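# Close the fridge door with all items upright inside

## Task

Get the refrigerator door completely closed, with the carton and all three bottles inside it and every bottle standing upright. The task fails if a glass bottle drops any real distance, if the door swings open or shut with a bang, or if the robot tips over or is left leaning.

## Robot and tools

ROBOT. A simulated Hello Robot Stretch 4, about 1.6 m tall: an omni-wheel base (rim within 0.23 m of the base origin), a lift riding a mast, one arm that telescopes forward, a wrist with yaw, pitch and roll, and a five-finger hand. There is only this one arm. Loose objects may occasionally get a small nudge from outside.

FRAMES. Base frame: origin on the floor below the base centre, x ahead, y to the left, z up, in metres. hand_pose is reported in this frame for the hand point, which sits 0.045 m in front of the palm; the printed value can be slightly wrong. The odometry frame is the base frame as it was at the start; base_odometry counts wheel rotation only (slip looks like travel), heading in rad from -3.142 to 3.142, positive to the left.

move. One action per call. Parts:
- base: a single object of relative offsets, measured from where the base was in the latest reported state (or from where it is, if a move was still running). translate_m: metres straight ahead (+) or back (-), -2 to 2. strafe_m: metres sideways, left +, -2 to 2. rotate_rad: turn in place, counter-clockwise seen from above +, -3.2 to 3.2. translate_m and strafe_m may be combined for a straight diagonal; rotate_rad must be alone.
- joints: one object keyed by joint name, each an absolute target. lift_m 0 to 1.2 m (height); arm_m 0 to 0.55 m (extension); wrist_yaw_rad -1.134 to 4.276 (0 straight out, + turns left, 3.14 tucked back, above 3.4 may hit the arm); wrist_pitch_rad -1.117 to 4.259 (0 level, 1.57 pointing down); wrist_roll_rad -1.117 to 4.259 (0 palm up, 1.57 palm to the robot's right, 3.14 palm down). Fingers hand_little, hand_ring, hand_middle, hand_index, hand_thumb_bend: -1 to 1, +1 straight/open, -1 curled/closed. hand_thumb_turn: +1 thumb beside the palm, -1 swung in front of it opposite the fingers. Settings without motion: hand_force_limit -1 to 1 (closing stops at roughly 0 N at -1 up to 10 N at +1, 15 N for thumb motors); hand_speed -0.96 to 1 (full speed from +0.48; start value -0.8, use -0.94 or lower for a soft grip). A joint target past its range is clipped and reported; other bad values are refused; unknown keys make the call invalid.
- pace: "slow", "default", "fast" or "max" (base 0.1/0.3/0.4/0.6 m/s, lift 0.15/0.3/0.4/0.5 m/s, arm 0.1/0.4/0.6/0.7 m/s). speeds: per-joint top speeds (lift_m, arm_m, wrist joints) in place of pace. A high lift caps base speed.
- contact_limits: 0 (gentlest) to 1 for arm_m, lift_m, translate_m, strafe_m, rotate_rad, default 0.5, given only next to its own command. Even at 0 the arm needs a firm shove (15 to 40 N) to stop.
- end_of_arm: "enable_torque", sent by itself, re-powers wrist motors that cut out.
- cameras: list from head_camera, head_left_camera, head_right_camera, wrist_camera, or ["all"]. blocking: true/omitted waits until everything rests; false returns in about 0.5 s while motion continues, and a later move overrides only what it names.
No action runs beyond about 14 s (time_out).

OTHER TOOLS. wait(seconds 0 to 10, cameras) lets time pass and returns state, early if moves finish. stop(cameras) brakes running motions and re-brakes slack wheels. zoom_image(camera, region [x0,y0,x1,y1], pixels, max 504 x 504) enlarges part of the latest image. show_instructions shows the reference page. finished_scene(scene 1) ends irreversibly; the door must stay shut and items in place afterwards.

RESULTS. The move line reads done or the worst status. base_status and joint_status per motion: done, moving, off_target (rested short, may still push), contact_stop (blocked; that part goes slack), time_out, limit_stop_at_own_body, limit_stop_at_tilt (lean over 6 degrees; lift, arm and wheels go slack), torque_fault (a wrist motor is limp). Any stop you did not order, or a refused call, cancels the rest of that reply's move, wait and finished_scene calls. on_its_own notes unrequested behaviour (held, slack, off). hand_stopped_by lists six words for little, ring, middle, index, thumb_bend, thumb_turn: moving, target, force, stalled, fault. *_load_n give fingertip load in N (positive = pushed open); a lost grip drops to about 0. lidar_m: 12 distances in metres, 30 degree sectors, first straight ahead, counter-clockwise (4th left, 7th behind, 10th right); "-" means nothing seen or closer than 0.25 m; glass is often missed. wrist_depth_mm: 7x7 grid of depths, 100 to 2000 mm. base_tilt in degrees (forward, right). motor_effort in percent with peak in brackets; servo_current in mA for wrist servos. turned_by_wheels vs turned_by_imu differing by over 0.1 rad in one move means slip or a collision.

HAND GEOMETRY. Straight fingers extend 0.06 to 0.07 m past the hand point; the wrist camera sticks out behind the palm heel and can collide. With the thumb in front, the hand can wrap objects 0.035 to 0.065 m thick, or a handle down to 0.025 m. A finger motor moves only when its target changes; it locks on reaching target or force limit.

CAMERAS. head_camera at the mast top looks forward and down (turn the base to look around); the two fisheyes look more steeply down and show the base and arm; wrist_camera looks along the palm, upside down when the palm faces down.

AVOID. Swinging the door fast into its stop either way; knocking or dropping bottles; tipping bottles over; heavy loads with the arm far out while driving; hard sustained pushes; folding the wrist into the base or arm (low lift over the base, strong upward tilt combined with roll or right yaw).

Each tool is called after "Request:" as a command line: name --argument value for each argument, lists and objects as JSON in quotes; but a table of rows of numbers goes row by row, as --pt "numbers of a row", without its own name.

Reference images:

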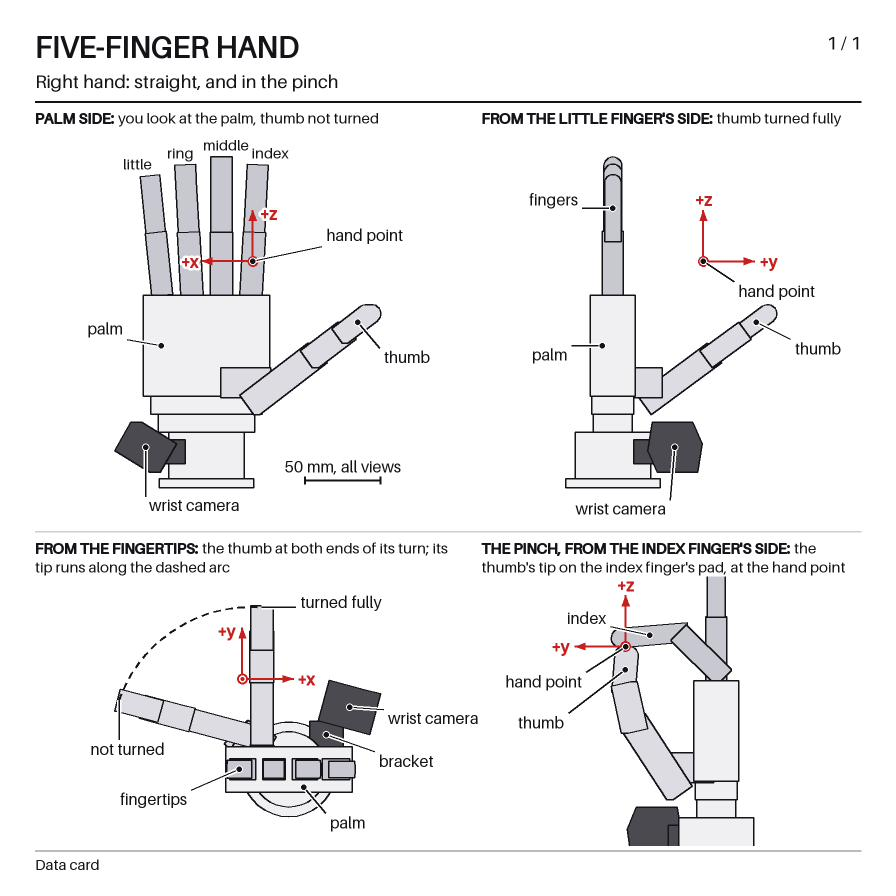

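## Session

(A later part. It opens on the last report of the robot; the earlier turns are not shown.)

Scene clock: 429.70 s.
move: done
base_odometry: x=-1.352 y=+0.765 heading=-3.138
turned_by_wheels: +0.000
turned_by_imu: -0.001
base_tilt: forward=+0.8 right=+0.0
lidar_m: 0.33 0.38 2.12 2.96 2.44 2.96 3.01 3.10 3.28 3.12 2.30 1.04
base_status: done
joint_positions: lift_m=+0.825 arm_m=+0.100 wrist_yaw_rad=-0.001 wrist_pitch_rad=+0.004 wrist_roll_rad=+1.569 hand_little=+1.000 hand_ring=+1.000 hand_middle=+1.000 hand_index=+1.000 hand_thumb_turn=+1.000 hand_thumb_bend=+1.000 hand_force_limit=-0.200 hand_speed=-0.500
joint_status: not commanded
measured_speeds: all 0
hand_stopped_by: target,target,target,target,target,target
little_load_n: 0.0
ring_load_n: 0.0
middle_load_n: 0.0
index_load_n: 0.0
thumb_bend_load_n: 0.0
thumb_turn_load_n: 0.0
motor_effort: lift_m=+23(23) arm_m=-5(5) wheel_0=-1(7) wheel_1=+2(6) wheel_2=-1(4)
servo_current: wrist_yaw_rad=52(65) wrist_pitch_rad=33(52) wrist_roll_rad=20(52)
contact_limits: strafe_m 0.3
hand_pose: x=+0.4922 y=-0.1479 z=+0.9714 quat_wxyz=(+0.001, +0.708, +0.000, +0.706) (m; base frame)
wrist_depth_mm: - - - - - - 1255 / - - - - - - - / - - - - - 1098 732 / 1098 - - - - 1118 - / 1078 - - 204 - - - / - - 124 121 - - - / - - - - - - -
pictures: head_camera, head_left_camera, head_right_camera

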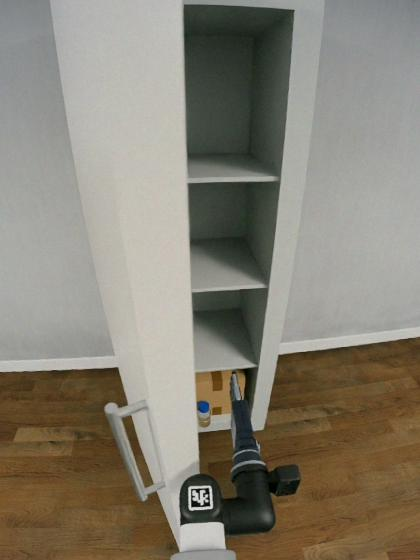

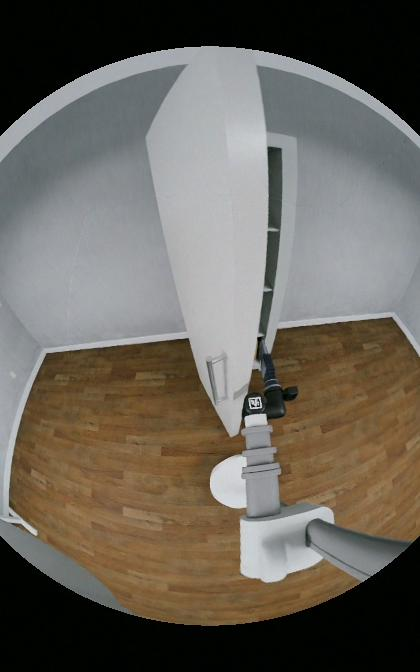

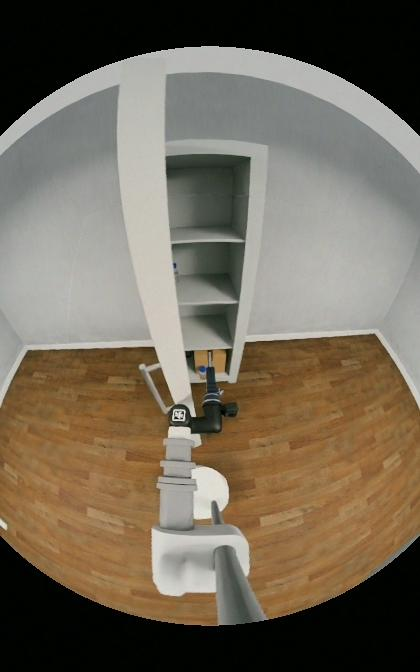

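Request:
move --base '{"strafe_m": 0.22}' --pace "slow" --contact_limits '{"strafe_m": 0.3}' --cameras '["head_camera", "head_left_camera", "head_right_camera"]'

Scene clock: 437.93 s.
move: done
base_odometry: x=-1.351 y=+0.545 heading=-3.139
turned_by_wheels: -0.001
turned_by_imu: -0.051
base_tilt: forward=+0.5 right=+0.2
lidar_m: 0.31 1.55 2.02 2.74 2.26 2.60 3.02 3.07 3.58 3.32 2.43 1.09
base_status: done
joint_positions: lift_m=+0.825 arm_m=+0.100 wrist_yaw_rad=-0.009 wrist_pitch_rad=+0.004 wrist_roll_rad=+1.569 hand_little=+1.000 hand_ring=+1.000 hand_middle=+1.000 hand_index=+1.000 hand_thumb_turn=+1.000 hand_thumb_bend=+1.000 hand_force_limit=-0.200 hand_speed=-0.500
joint_status: not commanded
measured_speeds: all 0
hand_stopped_by: target,target,target,target,target,target
little_load_n: 0.0
ring_load_n: 0.0
middle_load_n: 0.0
index_load_n: 0.0
thumb_bend_load_n: 0.0
thumb_turn_load_n: 0.0
motor_effort: lift_m=+23(23) arm_m=+4(5) wheel_0=-1(10) wheel_1=+2(6) wheel_2=-15(16)
servo_current: wrist_yaw_rad=52(78) wrist_pitch_rad=33(52) wrist_roll_rad=33(65)
contact_limits: strafe_m 0.3
hand_pose: x=+0.4908 y=-0.1497 z=+0.9714 quat_wxyz=(+0.004, +0.708, -0.003, +0.706) (m; base frame)
wrist_depth_mm: - - - - - - - / - - - - - - 759 / 1098 - - - - 1138 759 / 1098 - - - - 1118 - / - - - 204 - - - / - - 124 121 - - - / - - - - - - -
pictures: head_camera, head_left_camera, head_right_camera

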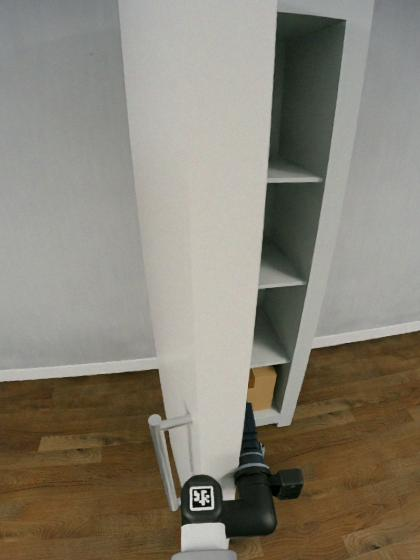

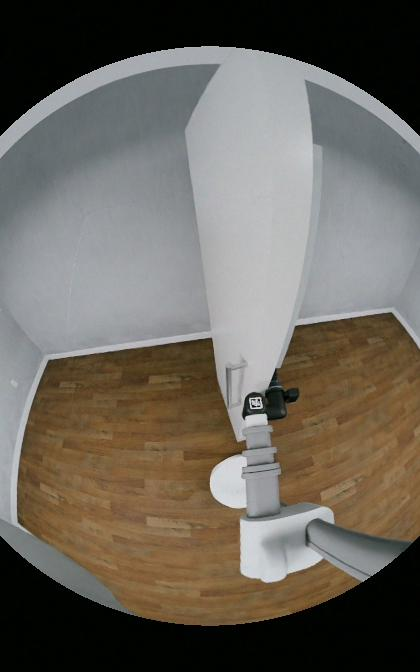

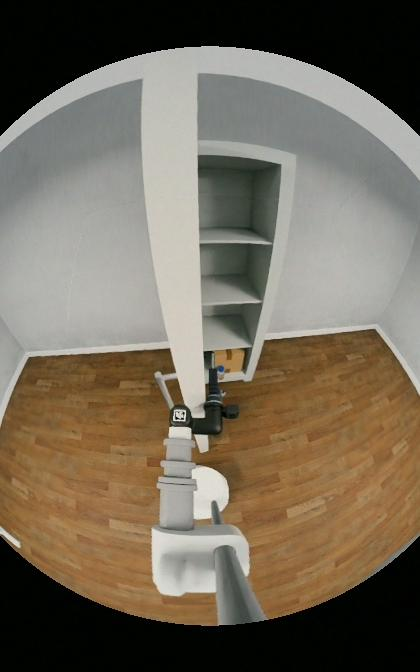

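Request:
move --base '{"strafe_m": -0.3}' --cameras '["head_camera", "head_left_camera", "head_right_camera"]'

Request:
zoom_image --camera "head_camera" --region '[130, 120, 330, 300]'

Request:
zoom_image --camera "head_camera" --region '[130, 280, 330, 480]'

Scene clock: 447.80 s.
move: done
base_odometry: x=-1.352 y=+0.845 heading=-3.139
turned_by_wheels: +0.000
turned_by_imu: -0.055
base_tilt: forward=+0.8 right=+0.0
lidar_m: 1.01 0.37 1.98 3.07 2.53 2.85 2.97 3.00 3.32 3.02 2.69 1.70
base_status: done
joint_positions: lift_m=+0.825 arm_m=+0.100 wrist_yaw_rad=-0.001 wrist_pitch_rad=+0.004 wrist_roll_rad=+1.569 hand_little=+1.000 hand_ring=+1.000 hand_middle=+1.000 hand_index=+1.000 hand_thumb_turn=+1.000 hand_thumb_bend=+1.000 hand_force_limit=-0.200 hand_speed=-0.500
joint_status: not commanded
measured_speeds: all 0
hand_stopped_by: target,target,target,target,target,target
little_load_n: 0.0
ring_load_n: 0.0
middle_load_n: 0.0
index_load_n: 0.0
thumb_bend_load_n: 0.0
thumb_turn_load_n: 0.0
motor_effort: lift_m=+23(23) arm_m=+5(5) wheel_0=+1(11) wheel_1=+2(8) wheel_2=-1(12)
servo_current: wrist_yaw_rad=39(65) wrist_pitch_rad=46(52) wrist_roll_rad=52(52)
hand_pose: x=+0.4920 y=-0.1479 z=+0.9714 quat_wxyz=(+0.001, +0.708, +0.000, +0.706) (m; base frame)
wrist_depth_mm: - - - - - - 1308 / - - - - - - 1336 / - - - - - - 1308 / - - - - - - - / 1098 - - 203 - - - / 1118 - 124 121 - - - / - - - - - - -
pictures: head_camera, head_left_camera, head_right_camera

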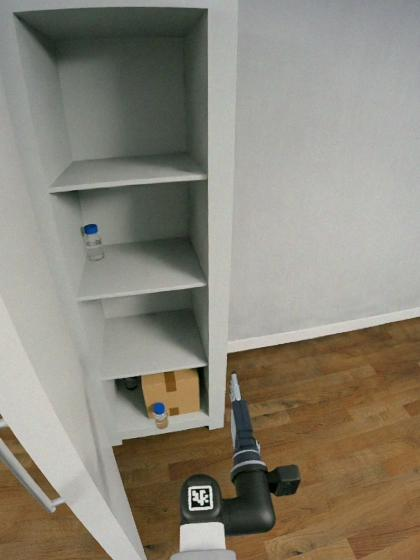

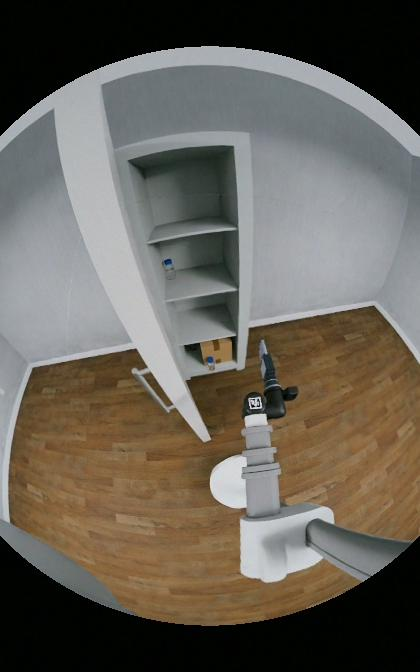

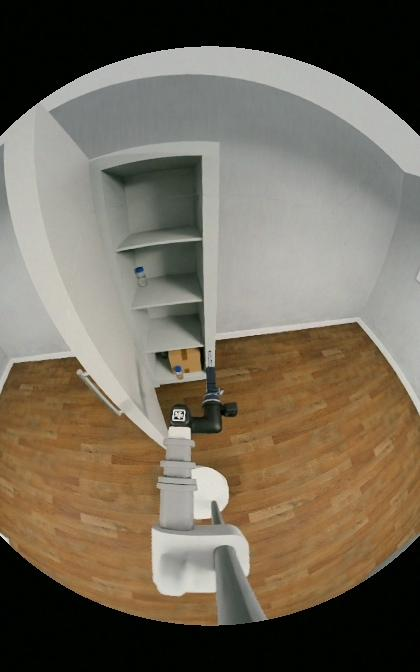

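Scaled by 2.520 from the camera's 420x560 image, which has a finer 1200x1600 frame.

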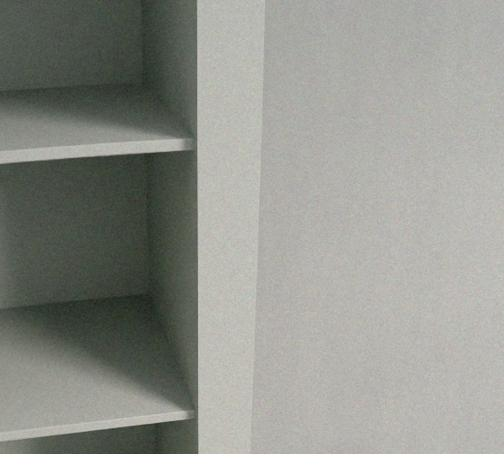

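Scaled by 2.520 from the camera's 420x560 image, which has a finer 1200x1600 frame.

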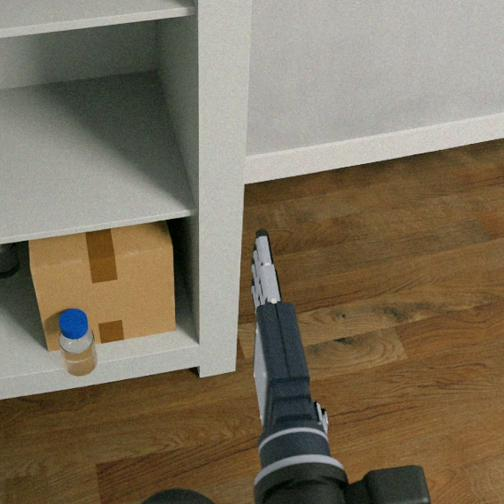

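Request:
move --base '{"rotate_rad": 0.1}' --joints '{"lift_m": 0.2}' --cameras '["head_camera", "head_left_camera", "wrist_camera"]'

Scene clock: 458.63 s.
move: done
base_odometry: x=-1.352 y=+0.845 heading=-3.039
turned_by_wheels: +0.100
turned_by_imu: +0.097
base_tilt: forward=+0.8 right=+0.0
lidar_m: 1.00 0.38 2.12 3.06 2.49 3.14 3.00 3.06 3.17 3.01 2.34 1.65
base_status: done
joint_positions: lift_m=+0.200 arm_m=+0.100 wrist_yaw_rad=-0.001 wrist_pitch_rad=+0.004 wrist_roll_rad=+1.569 hand_little=+1.000 hand_ring=+1.000 hand_middle=+1.000 hand_index=+1.000 hand_thumb_turn=+1.000 hand_thumb_bend=+1.000 hand_force_limit=-0.200 hand_speed=-0.500
joint_status: all done
measured_speeds: all 0
hand_stopped_by: target,target,target,target,target,target
little_load_n: 0.0
ring_load_n: 0.0
middle_load_n: 0.0
index_load_n: 0.0
thumb_bend_load_n: 0.0
thumb_turn_load_n: 0.0
motor_effort: lift_m=+14(22) arm_m=+4(5) wheel_0=-1(5) wheel_1=-1(5) wheel_2=+1(5)
servo_current: wrist_yaw_rad=33(65) wrist_pitch_rad=46(52) wrist_roll_rad=20(52)
hand_pose: x=+0.4920 y=-0.1478 z=+0.3471 quat_wxyz=(+0.001, +0.708, +0.000, +0.706) (m; base frame)
wrist_depth_mm: - - - - 1160 715 508 / - - - - 1182 707 512 / - - - - - 683 517 / - - 1025 741 741 691 - / - 1118 715 741 750 - - / - 1118 124 121 - - - / - - - - - - -
pictures: head_camera, head_left_camera, wrist_camera

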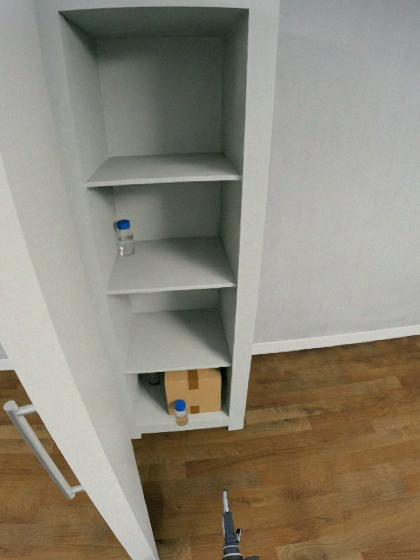

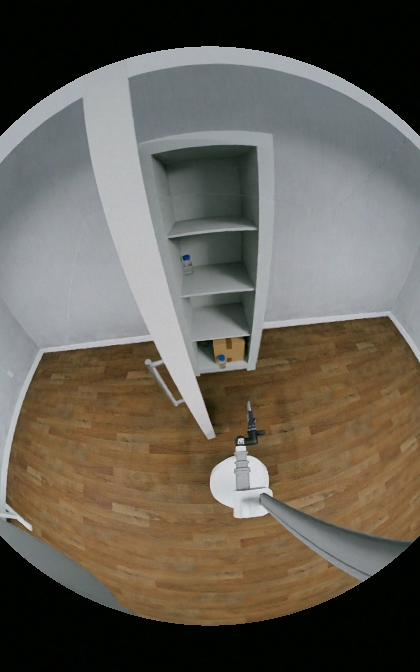

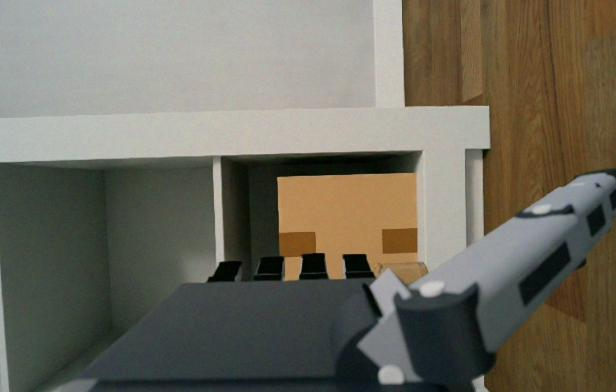

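Request:
move --base '{"strafe_m": 0.05}' --joints '{"wrist_roll_rad": 0.0}' --cameras '["head_camera", "wrist_camera"]'

Request:
zoom_image --camera "wrist_camera" --region '[0, 0, 400, 300]'

Request:
zoom_image --camera "head_camera" --region '[80, 180, 280, 440]'

Scene clock: 464.53 s.
move: done
base_odometry: x=-1.347 y=+0.796 heading=-3.039
turned_by_wheels: +0.000
turned_by_imu: -0.001
base_tilt: forward=+0.8 right=+0.0
lidar_m: 0.98 0.36 2.14 3.00 2.50 3.05 2.98 3.07 3.23 3.06 2.36 1.08
base_status: done
joint_positions: lift_m=+0.200 arm_m=+0.100 wrist_yaw_rad=-0.001 wrist_pitch_rad=+0.004 wrist_roll_rad=+0.002 hand_little=+1.000 hand_ring=+1.000 hand_middle=+1.000 hand_index=+1.000 hand_thumb_turn=+1.000 hand_thumb_bend=+1.000 hand_force_limit=-0.200 hand_speed=-0.500
joint_status: all done
measured_speeds: all 0
hand_stopped_by: target,target,target,target,target,target
little_load_n: 0.0
ring_load_n: 0.0
middle_load_n: 0.0
index_load_n: 0.0
thumb_bend_load_n: 0.0
thumb_turn_load_n: 0.0
motor_effort: lift_m=+14(15) arm_m=+5(5) wheel_0=+1(10) wheel_1=+0(8) wheel_2=+1(2)
servo_current: wrist_yaw_rad=26(59) wrist_pitch_rad=39(46) wrist_roll_rad=33(98)
hand_pose: x=+0.4924 y=-0.1185 z=+0.4379 quat_wxyz=(+0.499, +0.502, +0.500, +0.499) (m; base frame)
wrist_depth_mm: - - - - 891 - - / - - - - 676 - - / - - - - 768 - - / - - 732 732 - - - / - - 750 750 - - - / - - 124 121 - - - / - - - - - - -
pictures: head_camera, wrist_camera

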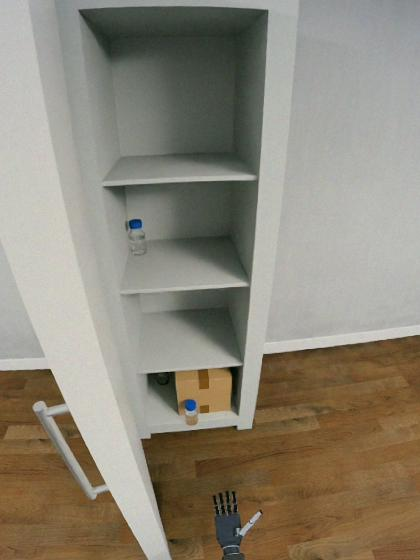

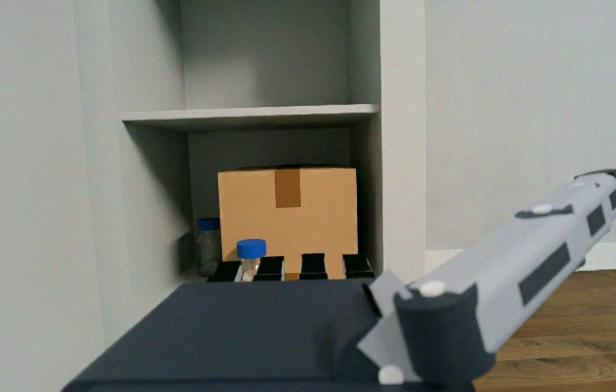

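Scaled by 1.260.

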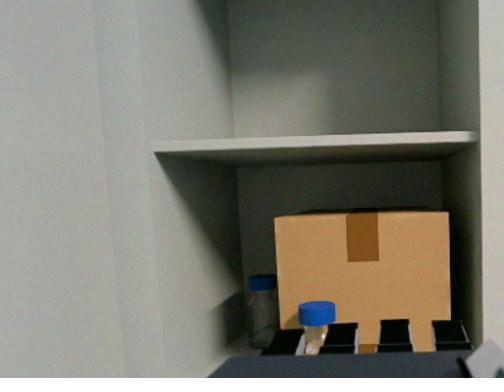

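Scaled by 1.938 from the camera's 420x560 image, which has a finer 1200x1600 frame.

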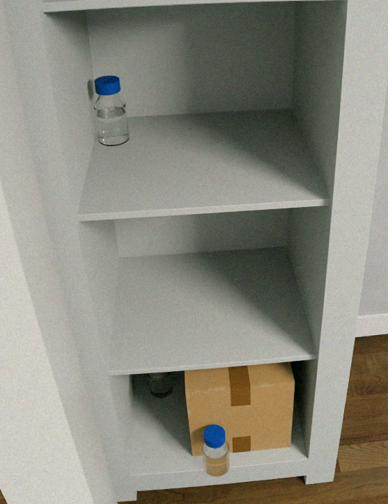

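Request:
move --joints '{"wrist_roll_rad": 3.14, "lift_m": 0.33, "wrist_pitch_rad": 0.35}' --cameras '["head_camera", "wrist_camera"]'

Scene clock: 520.00 s.
move: done
base_odometry: x=-1.347 y=+0.796 heading=-3.039
turned_by_wheels: +0.000
turned_by_imu: -0.002
base_tilt: forward=+0.8 right=+0.0
lidar_m: 1.00 0.37 2.12 3.02 2.49 3.06 3.01 3.08 3.22 3.07 2.35 1.08
base_status: not commanded
joint_positions: lift_m=+0.330 arm_m=+0.100 wrist_yaw_rad=-0.001 wrist_pitch_rad=+0.351 wrist_roll_rad=+3.138 hand_little=+1.000 hand_ring=+1.000 hand_middle=+1.000 hand_index=+1.000 hand_thumb_turn=+1.000 hand_thumb_bend=+1.000 hand_force_limit=-0.200 hand_speed=-0.500
joint_status: all done
measured_speeds: all 0
hand_stopped_by: target,target,target,target,target,target
little_load_n: 0.0
ring_load_n: 0.0
middle_load_n: 0.0
index_load_n: 0.0
thumb_bend_load_n: 0.0
thumb_turn_load_n: 0.0
motor_effort: lift_m=+24(28) arm_m=+4(5) wheel_0=+0(1) wheel_1=-1(1) wheel_2=+1(1)
servo_current: wrist_yaw_rad=26(59) wrist_pitch_rad=46(85) wrist_roll_rad=46(78)
hand_pose: x=+0.4580 y=-0.0570 z=+0.3751 quat_wxyz=(-0.404, +0.580, -0.579, +0.406) (m; base frame)
wrist_depth_mm: 574 580 580 591 585 585 - / 699 715 723 723 723 732 - / 917 917 842 - - - - / 1205 1229 1138 809 - - - / - - 707 768 750 - - / - - 124 121 - - - / - - - - - - -
pictures: head_camera, wrist_camera

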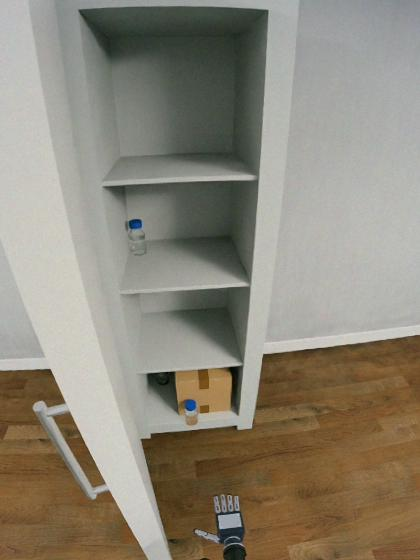

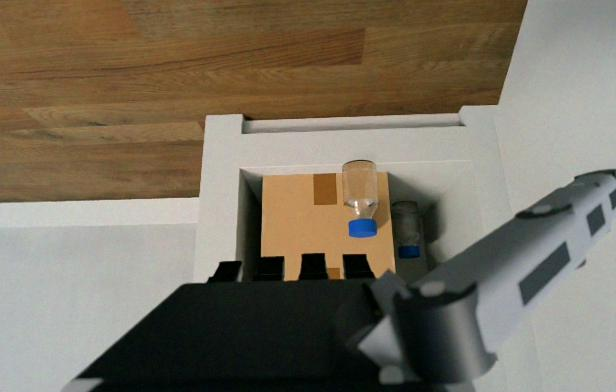

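Request:
zoom_image --camera "wrist_camera" --region '[200, 100, 500, 300]'

Scaled by 1.680.

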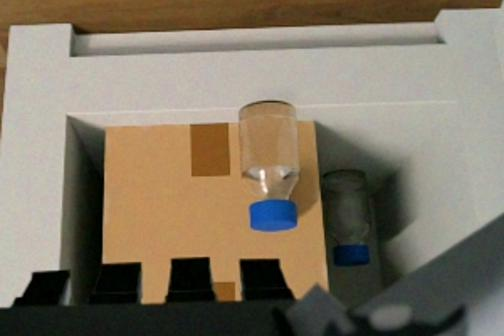

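Request:
move --base '{"strafe_m": 0.09}' --joints '{"wrist_roll_rad": 0.0, "lift_m": 0.2, "wrist_pitch_rad": 0.0}'

Request:
move --joints '{"lift_m": 0.045, "arm_m": 0.3}' --cameras '["head_camera", "head_left_camera", "wrist_camera"]'

Request:
zoom_image --camera "wrist_camera" --region '[120, 80, 420, 300]'

Request:
zoom_image --camera "head_camera" --region '[100, 330, 320, 530]'

Scene clock: 563.27 s.
move: done
base_odometry: x=-1.338 y=+0.706 heading=-3.039
turned_by_wheels: +0.000
turned_by_imu: -0.001
base_tilt: forward=+0.8 right=+0.0
lidar_m: 0.34 0.39 2.10 2.93 2.36 3.00 2.99 3.09 3.34 3.15 2.36 1.08
base_status: done
joint_positions: lift_m=+0.200 arm_m=+0.100 wrist_yaw_rad=-0.001 wrist_pitch_rad=+0.010 wrist_roll_rad=+0.002 hand_little=+1.000 hand_ring=+1.000 hand_middle=+1.000 hand_index=+1.000 hand_thumb_turn=+1.000 hand_thumb_bend=+1.000 hand_force_limit=-0.200 hand_speed=-0.500
joint_status: all done
measured_speeds: all 0
hand_stopped_by: target,target,target,target,target,target
little_load_n: 0.0
ring_load_n: 0.0
middle_load_n: 0.0
index_load_n: 0.0
thumb_bend_load_n: 0.0
thumb_turn_load_n: 0.0
motor_effort: lift_m=+14(22) arm_m=+4(5) wheel_0=+0(8) wheel_1=+0(9) wheel_2=+1(3)
servo_current: wrist_yaw_rad=26(72) wrist_pitch_rad=59(176) wrist_roll_rad=46(91)
hand_pose: x=+0.4928 y=-0.1185 z=+0.4365 quat_wxyz=(+0.497, +0.503, +0.502, +0.498) (m; base frame)
wrist_depth_mm: - - - - 1078 - - / - - - - 1060 - - / - - - - - - - / - - - 732 732 - - / - - - 741 750 - - / - - 124 121 - - - / - - - - - - -
pictures: none

Scene clock: 565.00 s.
move: done
base_odometry: x=-1.338 y=+0.706 heading=-3.039
turned_by_wheels: +0.000
turned_by_imu: +0.000
base_tilt: forward=+0.8 right=+0.0
lidar_m: 0.36 0.33 2.09 2.93 2.40 3.03 3.00 3.11 3.34 3.15 2.34 1.05
base_status: not commanded
joint_positions: lift_m=+0.045 arm_m=+0.300 wrist_yaw_rad=+0.000 wrist_pitch_rad=+0.009 wrist_roll_rad=+0.002 hand_little=+1.000 hand_ring=+1.000 hand_middle=+1.000 hand_index=+1.000 hand_thumb_turn=+1.000 hand_thumb_bend=+1.000 hand_force_limit=-0.200 hand_speed=-0.500
joint_status: all done
measured_speeds: all 0
hand_stopped_by: target,target,target,target,target,target
little_load_n: 0.0
ring_load_n: 0.0
middle_load_n: 0.0
index_load_n: 0.0
thumb_bend_load_n: 0.0
thumb_turn_load_n: 0.0
motor_effort: lift_m=+14(17) arm_m=+6(11) wheel_0=+0(2) wheel_1=+1(1) wheel_2=+1(2)
servo_current: wrist_yaw_rad=39(59) wrist_pitch_rad=59(65) wrist_roll_rad=39(59)
hand_pose: x=+0.6927 y=-0.1184 z=+0.2817 quat_wxyz=(+0.497, +0.503, +0.502, +0.498) (m; base frame)
wrist_depth_mm: - - - - - 466 - / - - 508 512 512 473 - / - - 517 517 525 484 - / - - - 530 530 492 - / - - - 535 539 - - / - - 124 121 - - - / - - - - - - -
pictures: head_camera, head_left_camera, wrist_camera

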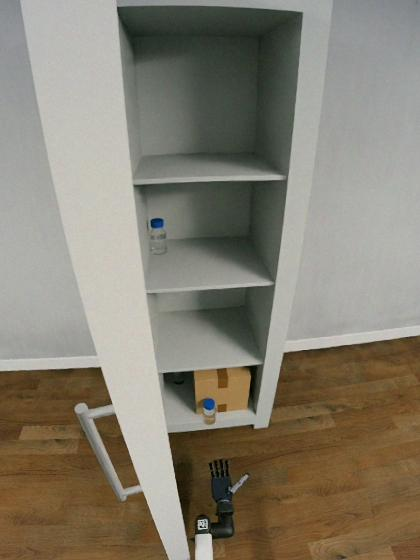

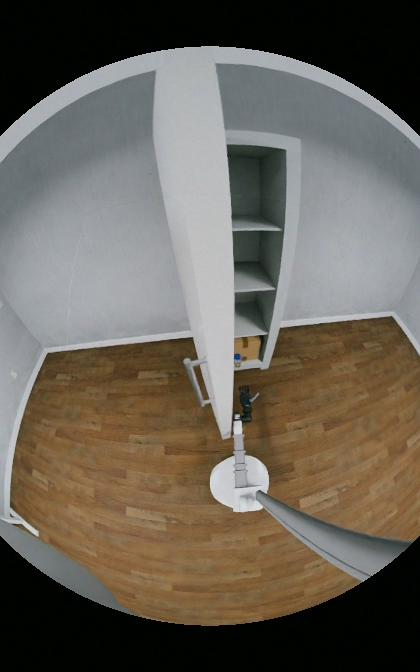

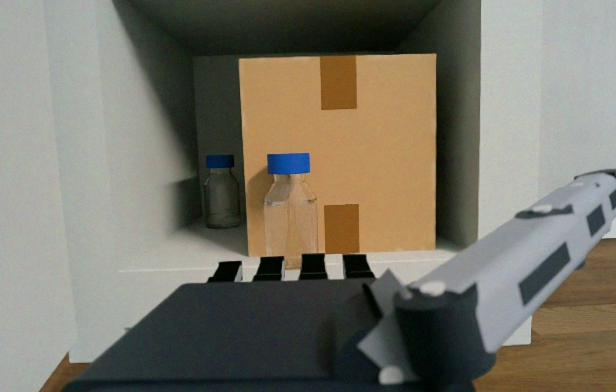

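Scaled by 1.680.

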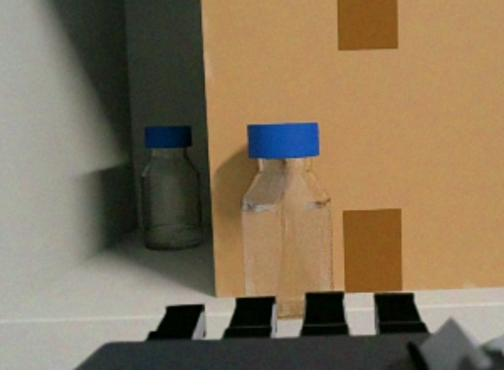

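Scaled by 2.291 from the camera's 420x560 image, which has a finer 1200x1600 frame.

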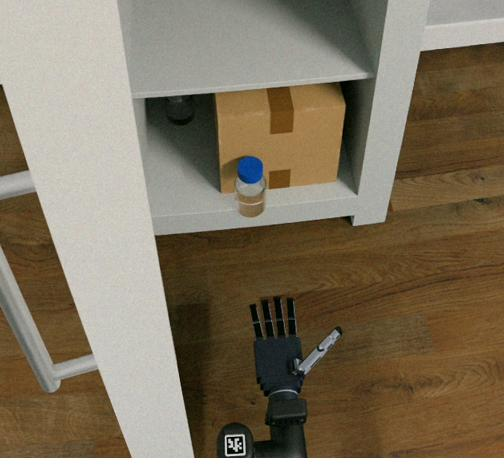

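Request:
move --base '{"strafe_m": 0.012}' --joints '{"lift_m": 0.023, "arm_m": 0.45}' --pace "slow" --contact_limits '{"arm_m": 0.0}' --cameras '["head_camera", "wrist_camera"]'

Request:
zoom_image --camera "wrist_camera" --region '[120, 80, 420, 300]'

Request:
zoom_image --camera "head_camera" --region '[140, 340, 290, 490]'

Scene clock: 582.40 s.
move: contact_stop
base_odometry: x=-1.336 y=+0.694 heading=-3.039
turned_by_wheels: +0.000
turned_by_imu: -0.002
base_tilt: forward=+0.8 right=+0.0
lidar_m: 0.35 0.37 2.10 2.89 2.38 2.99 3.01 3.09 3.34 3.16 2.34 1.04
base_status: done
joint_positions: lift_m=+0.023 arm_m=+0.373 wrist_yaw_rad=+0.000 wrist_pitch_rad=+0.009 wrist_roll_rad=+0.002 hand_little=+1.000 hand_ring=+1.000 hand_middle=+1.000 hand_index=+1.000 hand_thumb_turn=+1.000 hand_thumb_bend=+1.000 hand_force_limit=-0.200 hand_speed=-0.500
joint_status: arm_m contact_stop (moved +0.073 of +0.150); the others done
measured_speeds: all 0
hand_stopped_by: target,target,target,target,target,target
little_load_n: 0.0
ring_load_n: 0.0
middle_load_n: 0.0
index_load_n: 0.0
thumb_bend_load_n: -0.5
thumb_turn_load_n: 0.0
on_its_own: arm_m is slack since a contact_stop (your +0.450 is given up)
motor_effort: lift_m=+15(19) arm_m=+0(37) wheel_0=+0(6) wheel_1=+0(9) wheel_2=-1(20)
servo_current: wrist_yaw_rad=46(59) wrist_pitch_rad=52(65) wrist_roll_rad=13(52)
contact_limits: arm_m 0
hand_pose: x=+0.7662 y=-0.1184 z=+0.2596 quat_wxyz=(+0.497, +0.503, +0.502, +0.498) (m; base frame)
wrist_depth_mm: - - - 433 436 439 394 / - - 439 439 442 442 402 / - - 449 449 452 452 410 / - - 452 455 455 459 - / - - 459 459 462 - - / - - 124 121 - - - / - - - - - - -
pictures: head_camera, wrist_camera

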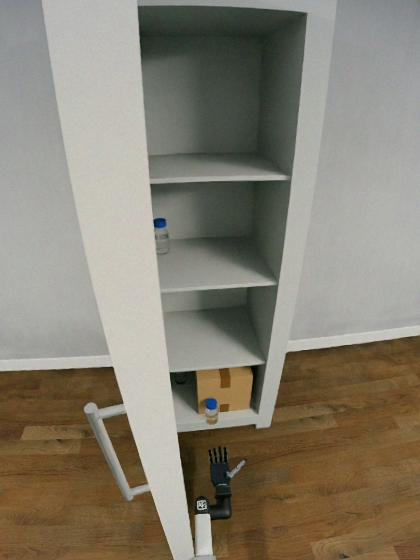

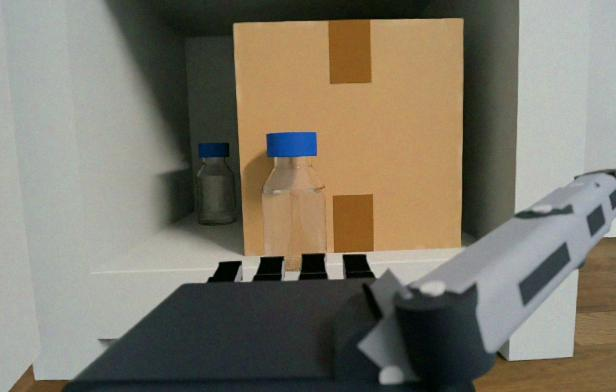

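Scaled by 1.680.

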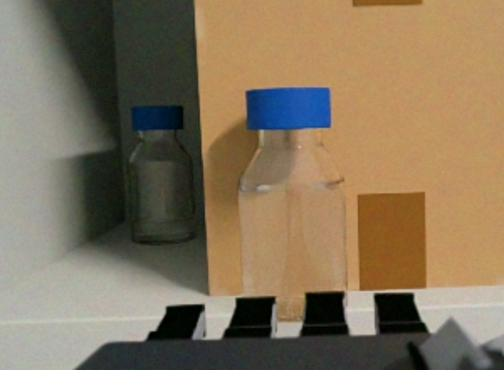

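Scaled by 3.360 from the camera's 420x560 image, which has a finer 1200x1600 frame.

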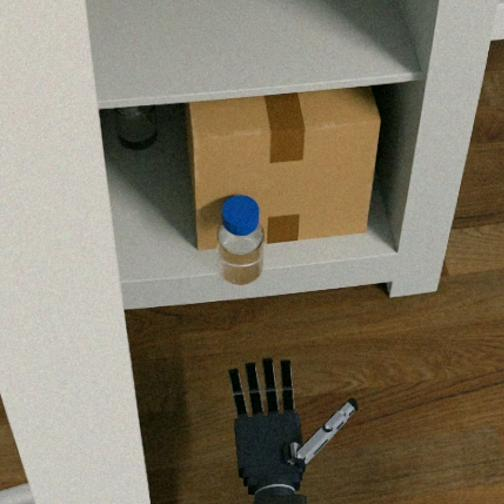

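Request:
move --cameras '["head_left_camera", "head_right_camera", "head_camera"]'

Request:
zoom_image --camera "head_right_camera" --region '[100, 350, 300, 550]'

Request:
zoom_image --camera "head_left_camera" --region '[130, 350, 330, 550]'

Scene clock: 588.20 s.
base_odometry: x=-1.336 y=+0.694 heading=-3.039
turned_by_wheels: +0.000
turned_by_imu: -0.001
base_tilt: forward=+0.8 right=+0.0
lidar_m: 0.35 0.39 2.12 2.93 2.38 3.03 3.00 3.08 3.36 3.17 2.35 1.05
base_status: done
joint_positions: lift_m=+0.023 arm_m=+0.373 wrist_yaw_rad=+0.000 wrist_pitch_rad=+0.009 wrist_roll_rad=+0.002 hand_little=+1.000 hand_ring=+1.000 hand_middle=+1.000 hand_index=+1.000 hand_thumb_turn=+1.000 hand_thumb_bend=+1.000 hand_force_limit=-0.200 hand_speed=-0.500
joint_status: arm_m contact_stop (moved +0.073 of +0.150); the others done
measured_speeds: all 0
hand_stopped_by: target,target,target,target,target,target
little_load_n: 0.0
ring_load_n: 0.0
middle_load_n: 0.0
index_load_n: 0.0
thumb_bend_load_n: 0.0
thumb_turn_load_n: 0.0
on_its_own: arm_m is slack since a contact_stop (your +0.450 is given up)
motor_effort: lift_m=+16(19) arm_m=+0(37) wheel_0=+0(6) wheel_1=+0(9) wheel_2=-1(20)
servo_current: wrist_yaw_rad=46(59) wrist_pitch_rad=59(65) wrist_roll_rad=46(52)
contact_limits: arm_m 0
hand_pose: x=+0.7662 y=-0.1184 z=+0.2596 quat_wxyz=(+0.497, +0.503, +0.502, +0.498) (m; base frame)
wrist_depth_mm: - - - 433 436 439 397 / - - 439 442 439 445 402 / - - 445 449 452 452 407 / - - 452 455 455 455 - / - - 455 462 462 - - / - - 124 121 - - - / - - - - - - -
pictures: head_camera, head_left_camera, head_right_camera

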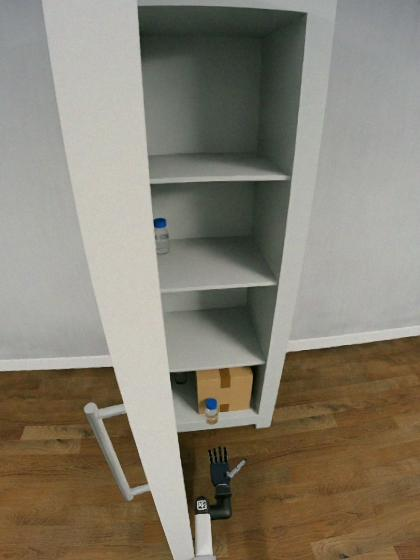

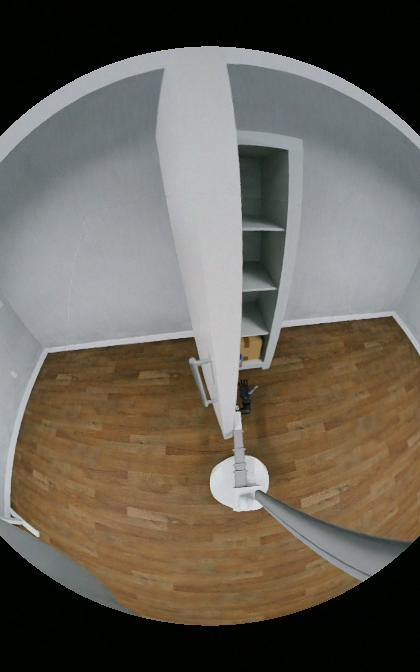

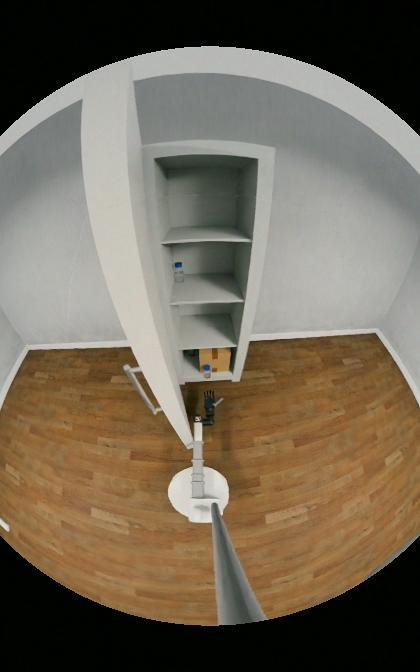

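Scaled by 2.520 from the camera's 420x672 image, which has a finer 600x960 frame.

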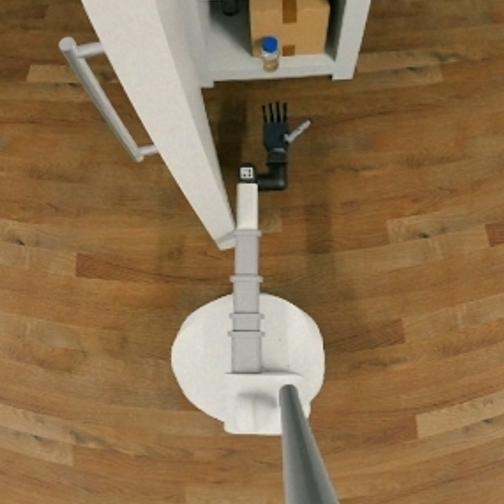

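Scaled by 2.520 from the camera's 420x672 image, which has a finer 600x960 frame.

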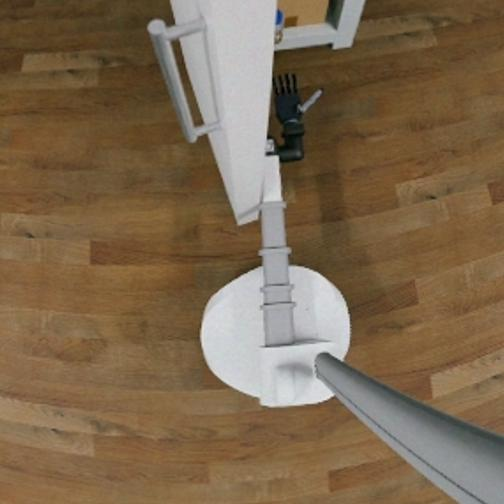

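Request:
move --joints '{"arm_m": 0.34}' --pace "slow"

Request:
move --base '{"strafe_m": 0.09}' --pace "slow" --contact_limits '{"strafe_m": 0.1}'

Request:
move --base '{"strafe_m": -0.09}' --pace "slow" --contact_limits '{"strafe_m": 0.1}' --cameras '["head_right_camera", "wrist_camera"]'

Request:
zoom_image --camera "head_right_camera" --region '[100, 350, 300, 550]'

Scene clock: 603.60 s.
move: done
base_odometry: x=-1.336 y=+0.694 heading=-3.039
turned_by_wheels: +0.000
turned_by_imu: -0.001
base_tilt: forward=+0.8 right=+0.0
lidar_m: 0.33 0.35 2.10 2.90 2.38 2.97 3.00 3.05 3.32 3.16 2.35 1.07
base_status: not commanded
joint_positions: lift_m=+0.023 arm_m=+0.340 wrist_yaw_rad=+0.000 wrist_pitch_rad=+0.009 wrist_roll_rad=+0.002 hand_little=+1.000 hand_ring=+1.000 hand_middle=+1.000 hand_index=+1.000 hand_thumb_turn=+1.000 hand_thumb_bend=+1.000 hand_force_limit=-0.200 hand_speed=-0.500
joint_status: all done
measured_speeds: all 0
hand_stopped_by: target,target,target,target,target,target
little_load_n: 0.0
ring_load_n: 0.0
middle_load_n: 0.0
index_load_n: 0.0
thumb_bend_load_n: 0.0
thumb_turn_load_n: 0.0
motor_effort: lift_m=+16(16) arm_m=-6(13) wheel_0=+0(0) wheel_1=+0(1) wheel_2=-1(1)
servo_current: wrist_yaw_rad=39(65) wrist_pitch_rad=59(59) wrist_roll_rad=46(65)
hand_pose: x=+0.7330 y=-0.1184 z=+0.2596 quat_wxyz=(+0.497, +0.503, +0.502, +0.498) (m; base frame)
wrist_depth_mm: - - - 469 469 469 424 / - - 473 473 473 477 436 / - - 477 480 484 484 442 / - - - 492 492 492 - / - - - 492 496 - - / - - 124 121 - - - / - - - - - - -
pictures: none

Scene clock: 605.63 s.
move: done
base_odometry: x=-1.327 y=+0.605 heading=-3.039
turned_by_wheels: +0.000
turned_by_imu: -0.001
base_tilt: forward=+0.8 right=+0.0
lidar_m: 0.35 0.33 2.10 2.82 2.29 2.76 3.00 3.08 3.39 3.25 2.34 1.07
base_status: done
joint_positions: lift_m=+0.023 arm_m=+0.340 wrist_yaw_rad=+0.000 wrist_pitch_rad=+0.009 wrist_roll_rad=+0.002 hand_little=+1.000 hand_ring=+1.000 hand_middle=+1.000 hand_index=+1.000 hand_thumb_turn=+1.000 hand_thumb_bend=+1.000 hand_force_limit=-0.200 hand_speed=-0.500
joint_status: not commanded
measured_speeds: all 0
hand_stopped_by: target,target,target,target,target,target
little_load_n: 0.0
ring_load_n: 0.0
middle_load_n: 0.0
index_load_n: 0.0
thumb_bend_load_n: 0.0
thumb_turn_load_n: 0.0
motor_effort: lift_m=+16(16) arm_m=-5(6) wheel_0=-1(8) wheel_1=+0(7) wheel_2=+1(3)
servo_current: wrist_yaw_rad=26(52) wrist_pitch_rad=52(65) wrist_roll_rad=26(52)
contact_limits: strafe_m 0.1
hand_pose: x=+0.7330 y=-0.1184 z=+0.2596 quat_wxyz=(+0.497, +0.503, +0.502, +0.498) (m; base frame)
wrist_depth_mm: - - - - 459 466 469 / - - - 469 469 469 473 / - - - 477 477 480 477 / - - - 484 480 484 - / - - - 204 492 - - / - - 124 121 - - - / - - - - - - -
pictures: none

Scene clock: 607.67 s.
move: done
base_odometry: x=-1.336 y=+0.694 heading=-3.039
turned_by_wheels: +0.000
turned_by_imu: -0.001
base_tilt: forward=+0.8 right=+0.0
lidar_m: 0.74 0.38 2.11 2.91 2.38 2.98 3.01 3.09 3.35 3.16 2.35 1.08
base_status: done
joint_positions: lift_m=+0.023 arm_m=+0.340 wrist_yaw_rad=+0.000 wrist_pitch_rad=+0.009 wrist_roll_rad=+0.002 hand_little=+1.000 hand_ring=+1.000 hand_middle=+1.000 hand_index=+1.000 hand_thumb_turn=+1.000 hand_thumb_bend=+1.000 hand_force_limit=-0.200 hand_speed=-0.500
joint_status: not commanded
measured_speeds: all 0
hand_stopped_by: target,target,target,target,target,target
little_load_n: 0.0
ring_load_n: 0.0
middle_load_n: 0.0
index_load_n: 0.0
thumb_bend_load_n: 0.0
thumb_turn_load_n: 0.0
motor_effort: lift_m=+16(16) arm_m=-5(5) wheel_0=-1(7) wheel_1=-2(5) wheel_2=+0(2)
servo_current: wrist_yaw_rad=33(65) wrist_pitch_rad=46(65) wrist_roll_rad=13(52)
contact_limits: strafe_m 0.1
hand_pose: x=+0.7329 y=-0.1184 z=+0.2596 quat_wxyz=(+0.497, +0.503, +0.502, +0.498) (m; base frame)
wrist_depth_mm: - - - 466 473 469 427 / - - 473 477 477 477 436 / - - 480 484 480 484 442 / - - - 488 492 492 - / - - - 496 496 - - / - - 124 121 - - - / 439 - - - - - -
pictures: head_right_camera, wrist_camera

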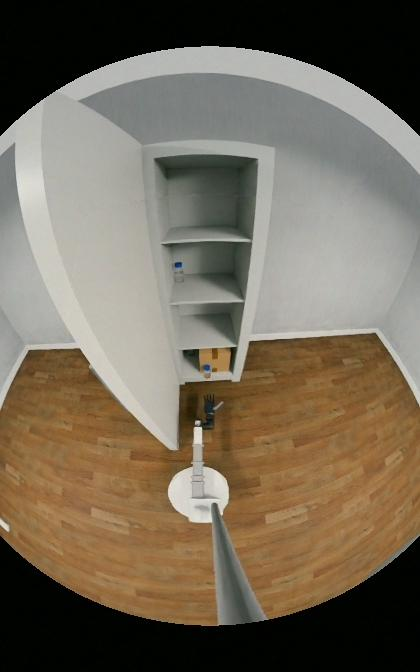

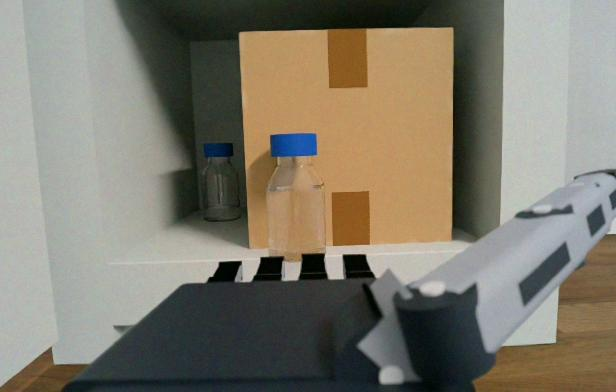

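Scaled by 2.520 from the camera's 420x672 image, which has a finer 600x960 frame.

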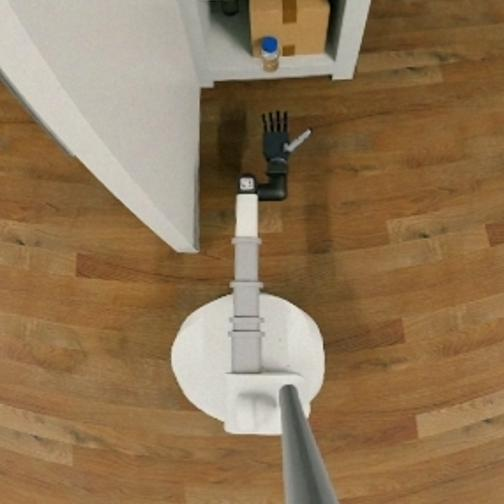

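Request:
move --joints '{"arm_m": 0.48}' --pace "slow" --contact_limits '{"arm_m": 0.0}' --cameras '["head_camera", "wrist_camera"]'

Request:
zoom_image --camera "head_camera" --region '[140, 340, 290, 490]'

Scene clock: 614.90 s.
move: done
base_odometry: x=-1.336 y=+0.694 heading=-3.039
turned_by_wheels: +0.000
turned_by_imu: -0.002
base_tilt: forward=+0.8 right=+0.0
lidar_m: 0.73 0.36 2.12 2.91 2.39 3.01 3.00 3.07 3.36 3.17 2.36 1.06
base_status: not commanded
joint_positions: lift_m=+0.023 arm_m=+0.480 wrist_yaw_rad=+0.000 wrist_pitch_rad=+0.009 wrist_roll_rad=+0.002 hand_little=+1.000 hand_ring=+1.000 hand_middle=+1.000 hand_index=+1.000 hand_thumb_turn=+1.000 hand_thumb_bend=+1.000 hand_force_limit=-0.200 hand_speed=-0.500
joint_status: all done
measured_speeds: all 0
hand_stopped_by: target,target,target,target,target,target
little_load_n: 0.0
ring_load_n: 0.0
middle_load_n: 0.0
index_load_n: 0.0
thumb_bend_load_n: 0.0
thumb_turn_load_n: 0.0
motor_effort: lift_m=+16(16) arm_m=+6(11) wheel_0=-1(1) wheel_1=-2(3) wheel_2=+1(1)
servo_current: wrist_yaw_rad=59(59) wrist_pitch_rad=52(65) wrist_roll_rad=46(52)
contact_limits: arm_m 0; strafe_m 0.1
hand_pose: x=+0.8727 y=-0.1184 z=+0.2596 quat_wxyz=(+0.497, +0.503, +0.502, +0.498) (m; base frame)
wrist_depth_mm: - - 329 329 329 332 343 / - - 332 336 336 338 330 / - - 340 340 343 343 334 / - - 345 347 347 349 - / - - 349 349 353 353 - / - - 124 121 - - - / - - - - - - -
pictures: head_camera, wrist_camera

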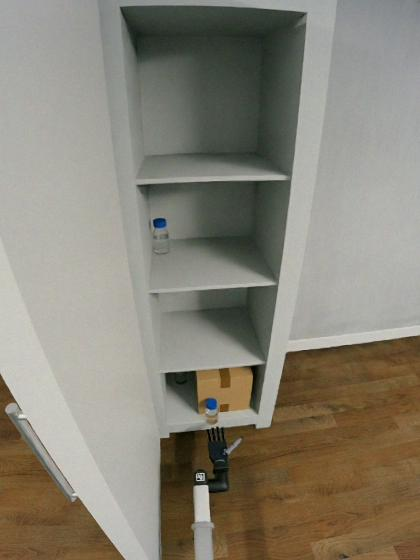

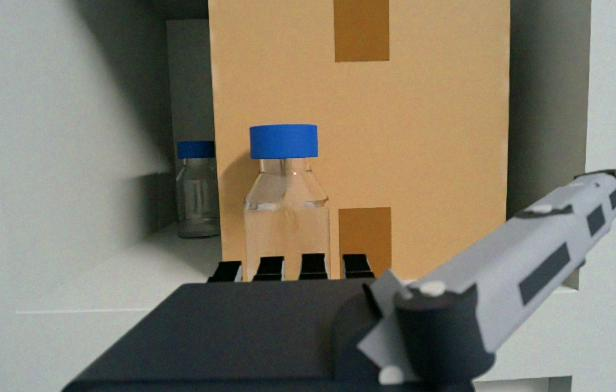

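Scaled by 3.360 from the camera's 420x560 image, which has a finer 1200x1600 frame.

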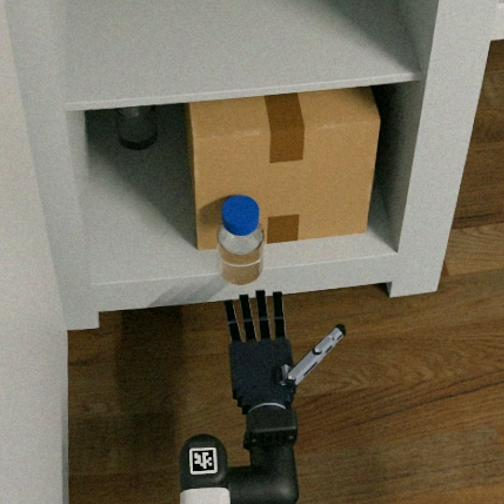

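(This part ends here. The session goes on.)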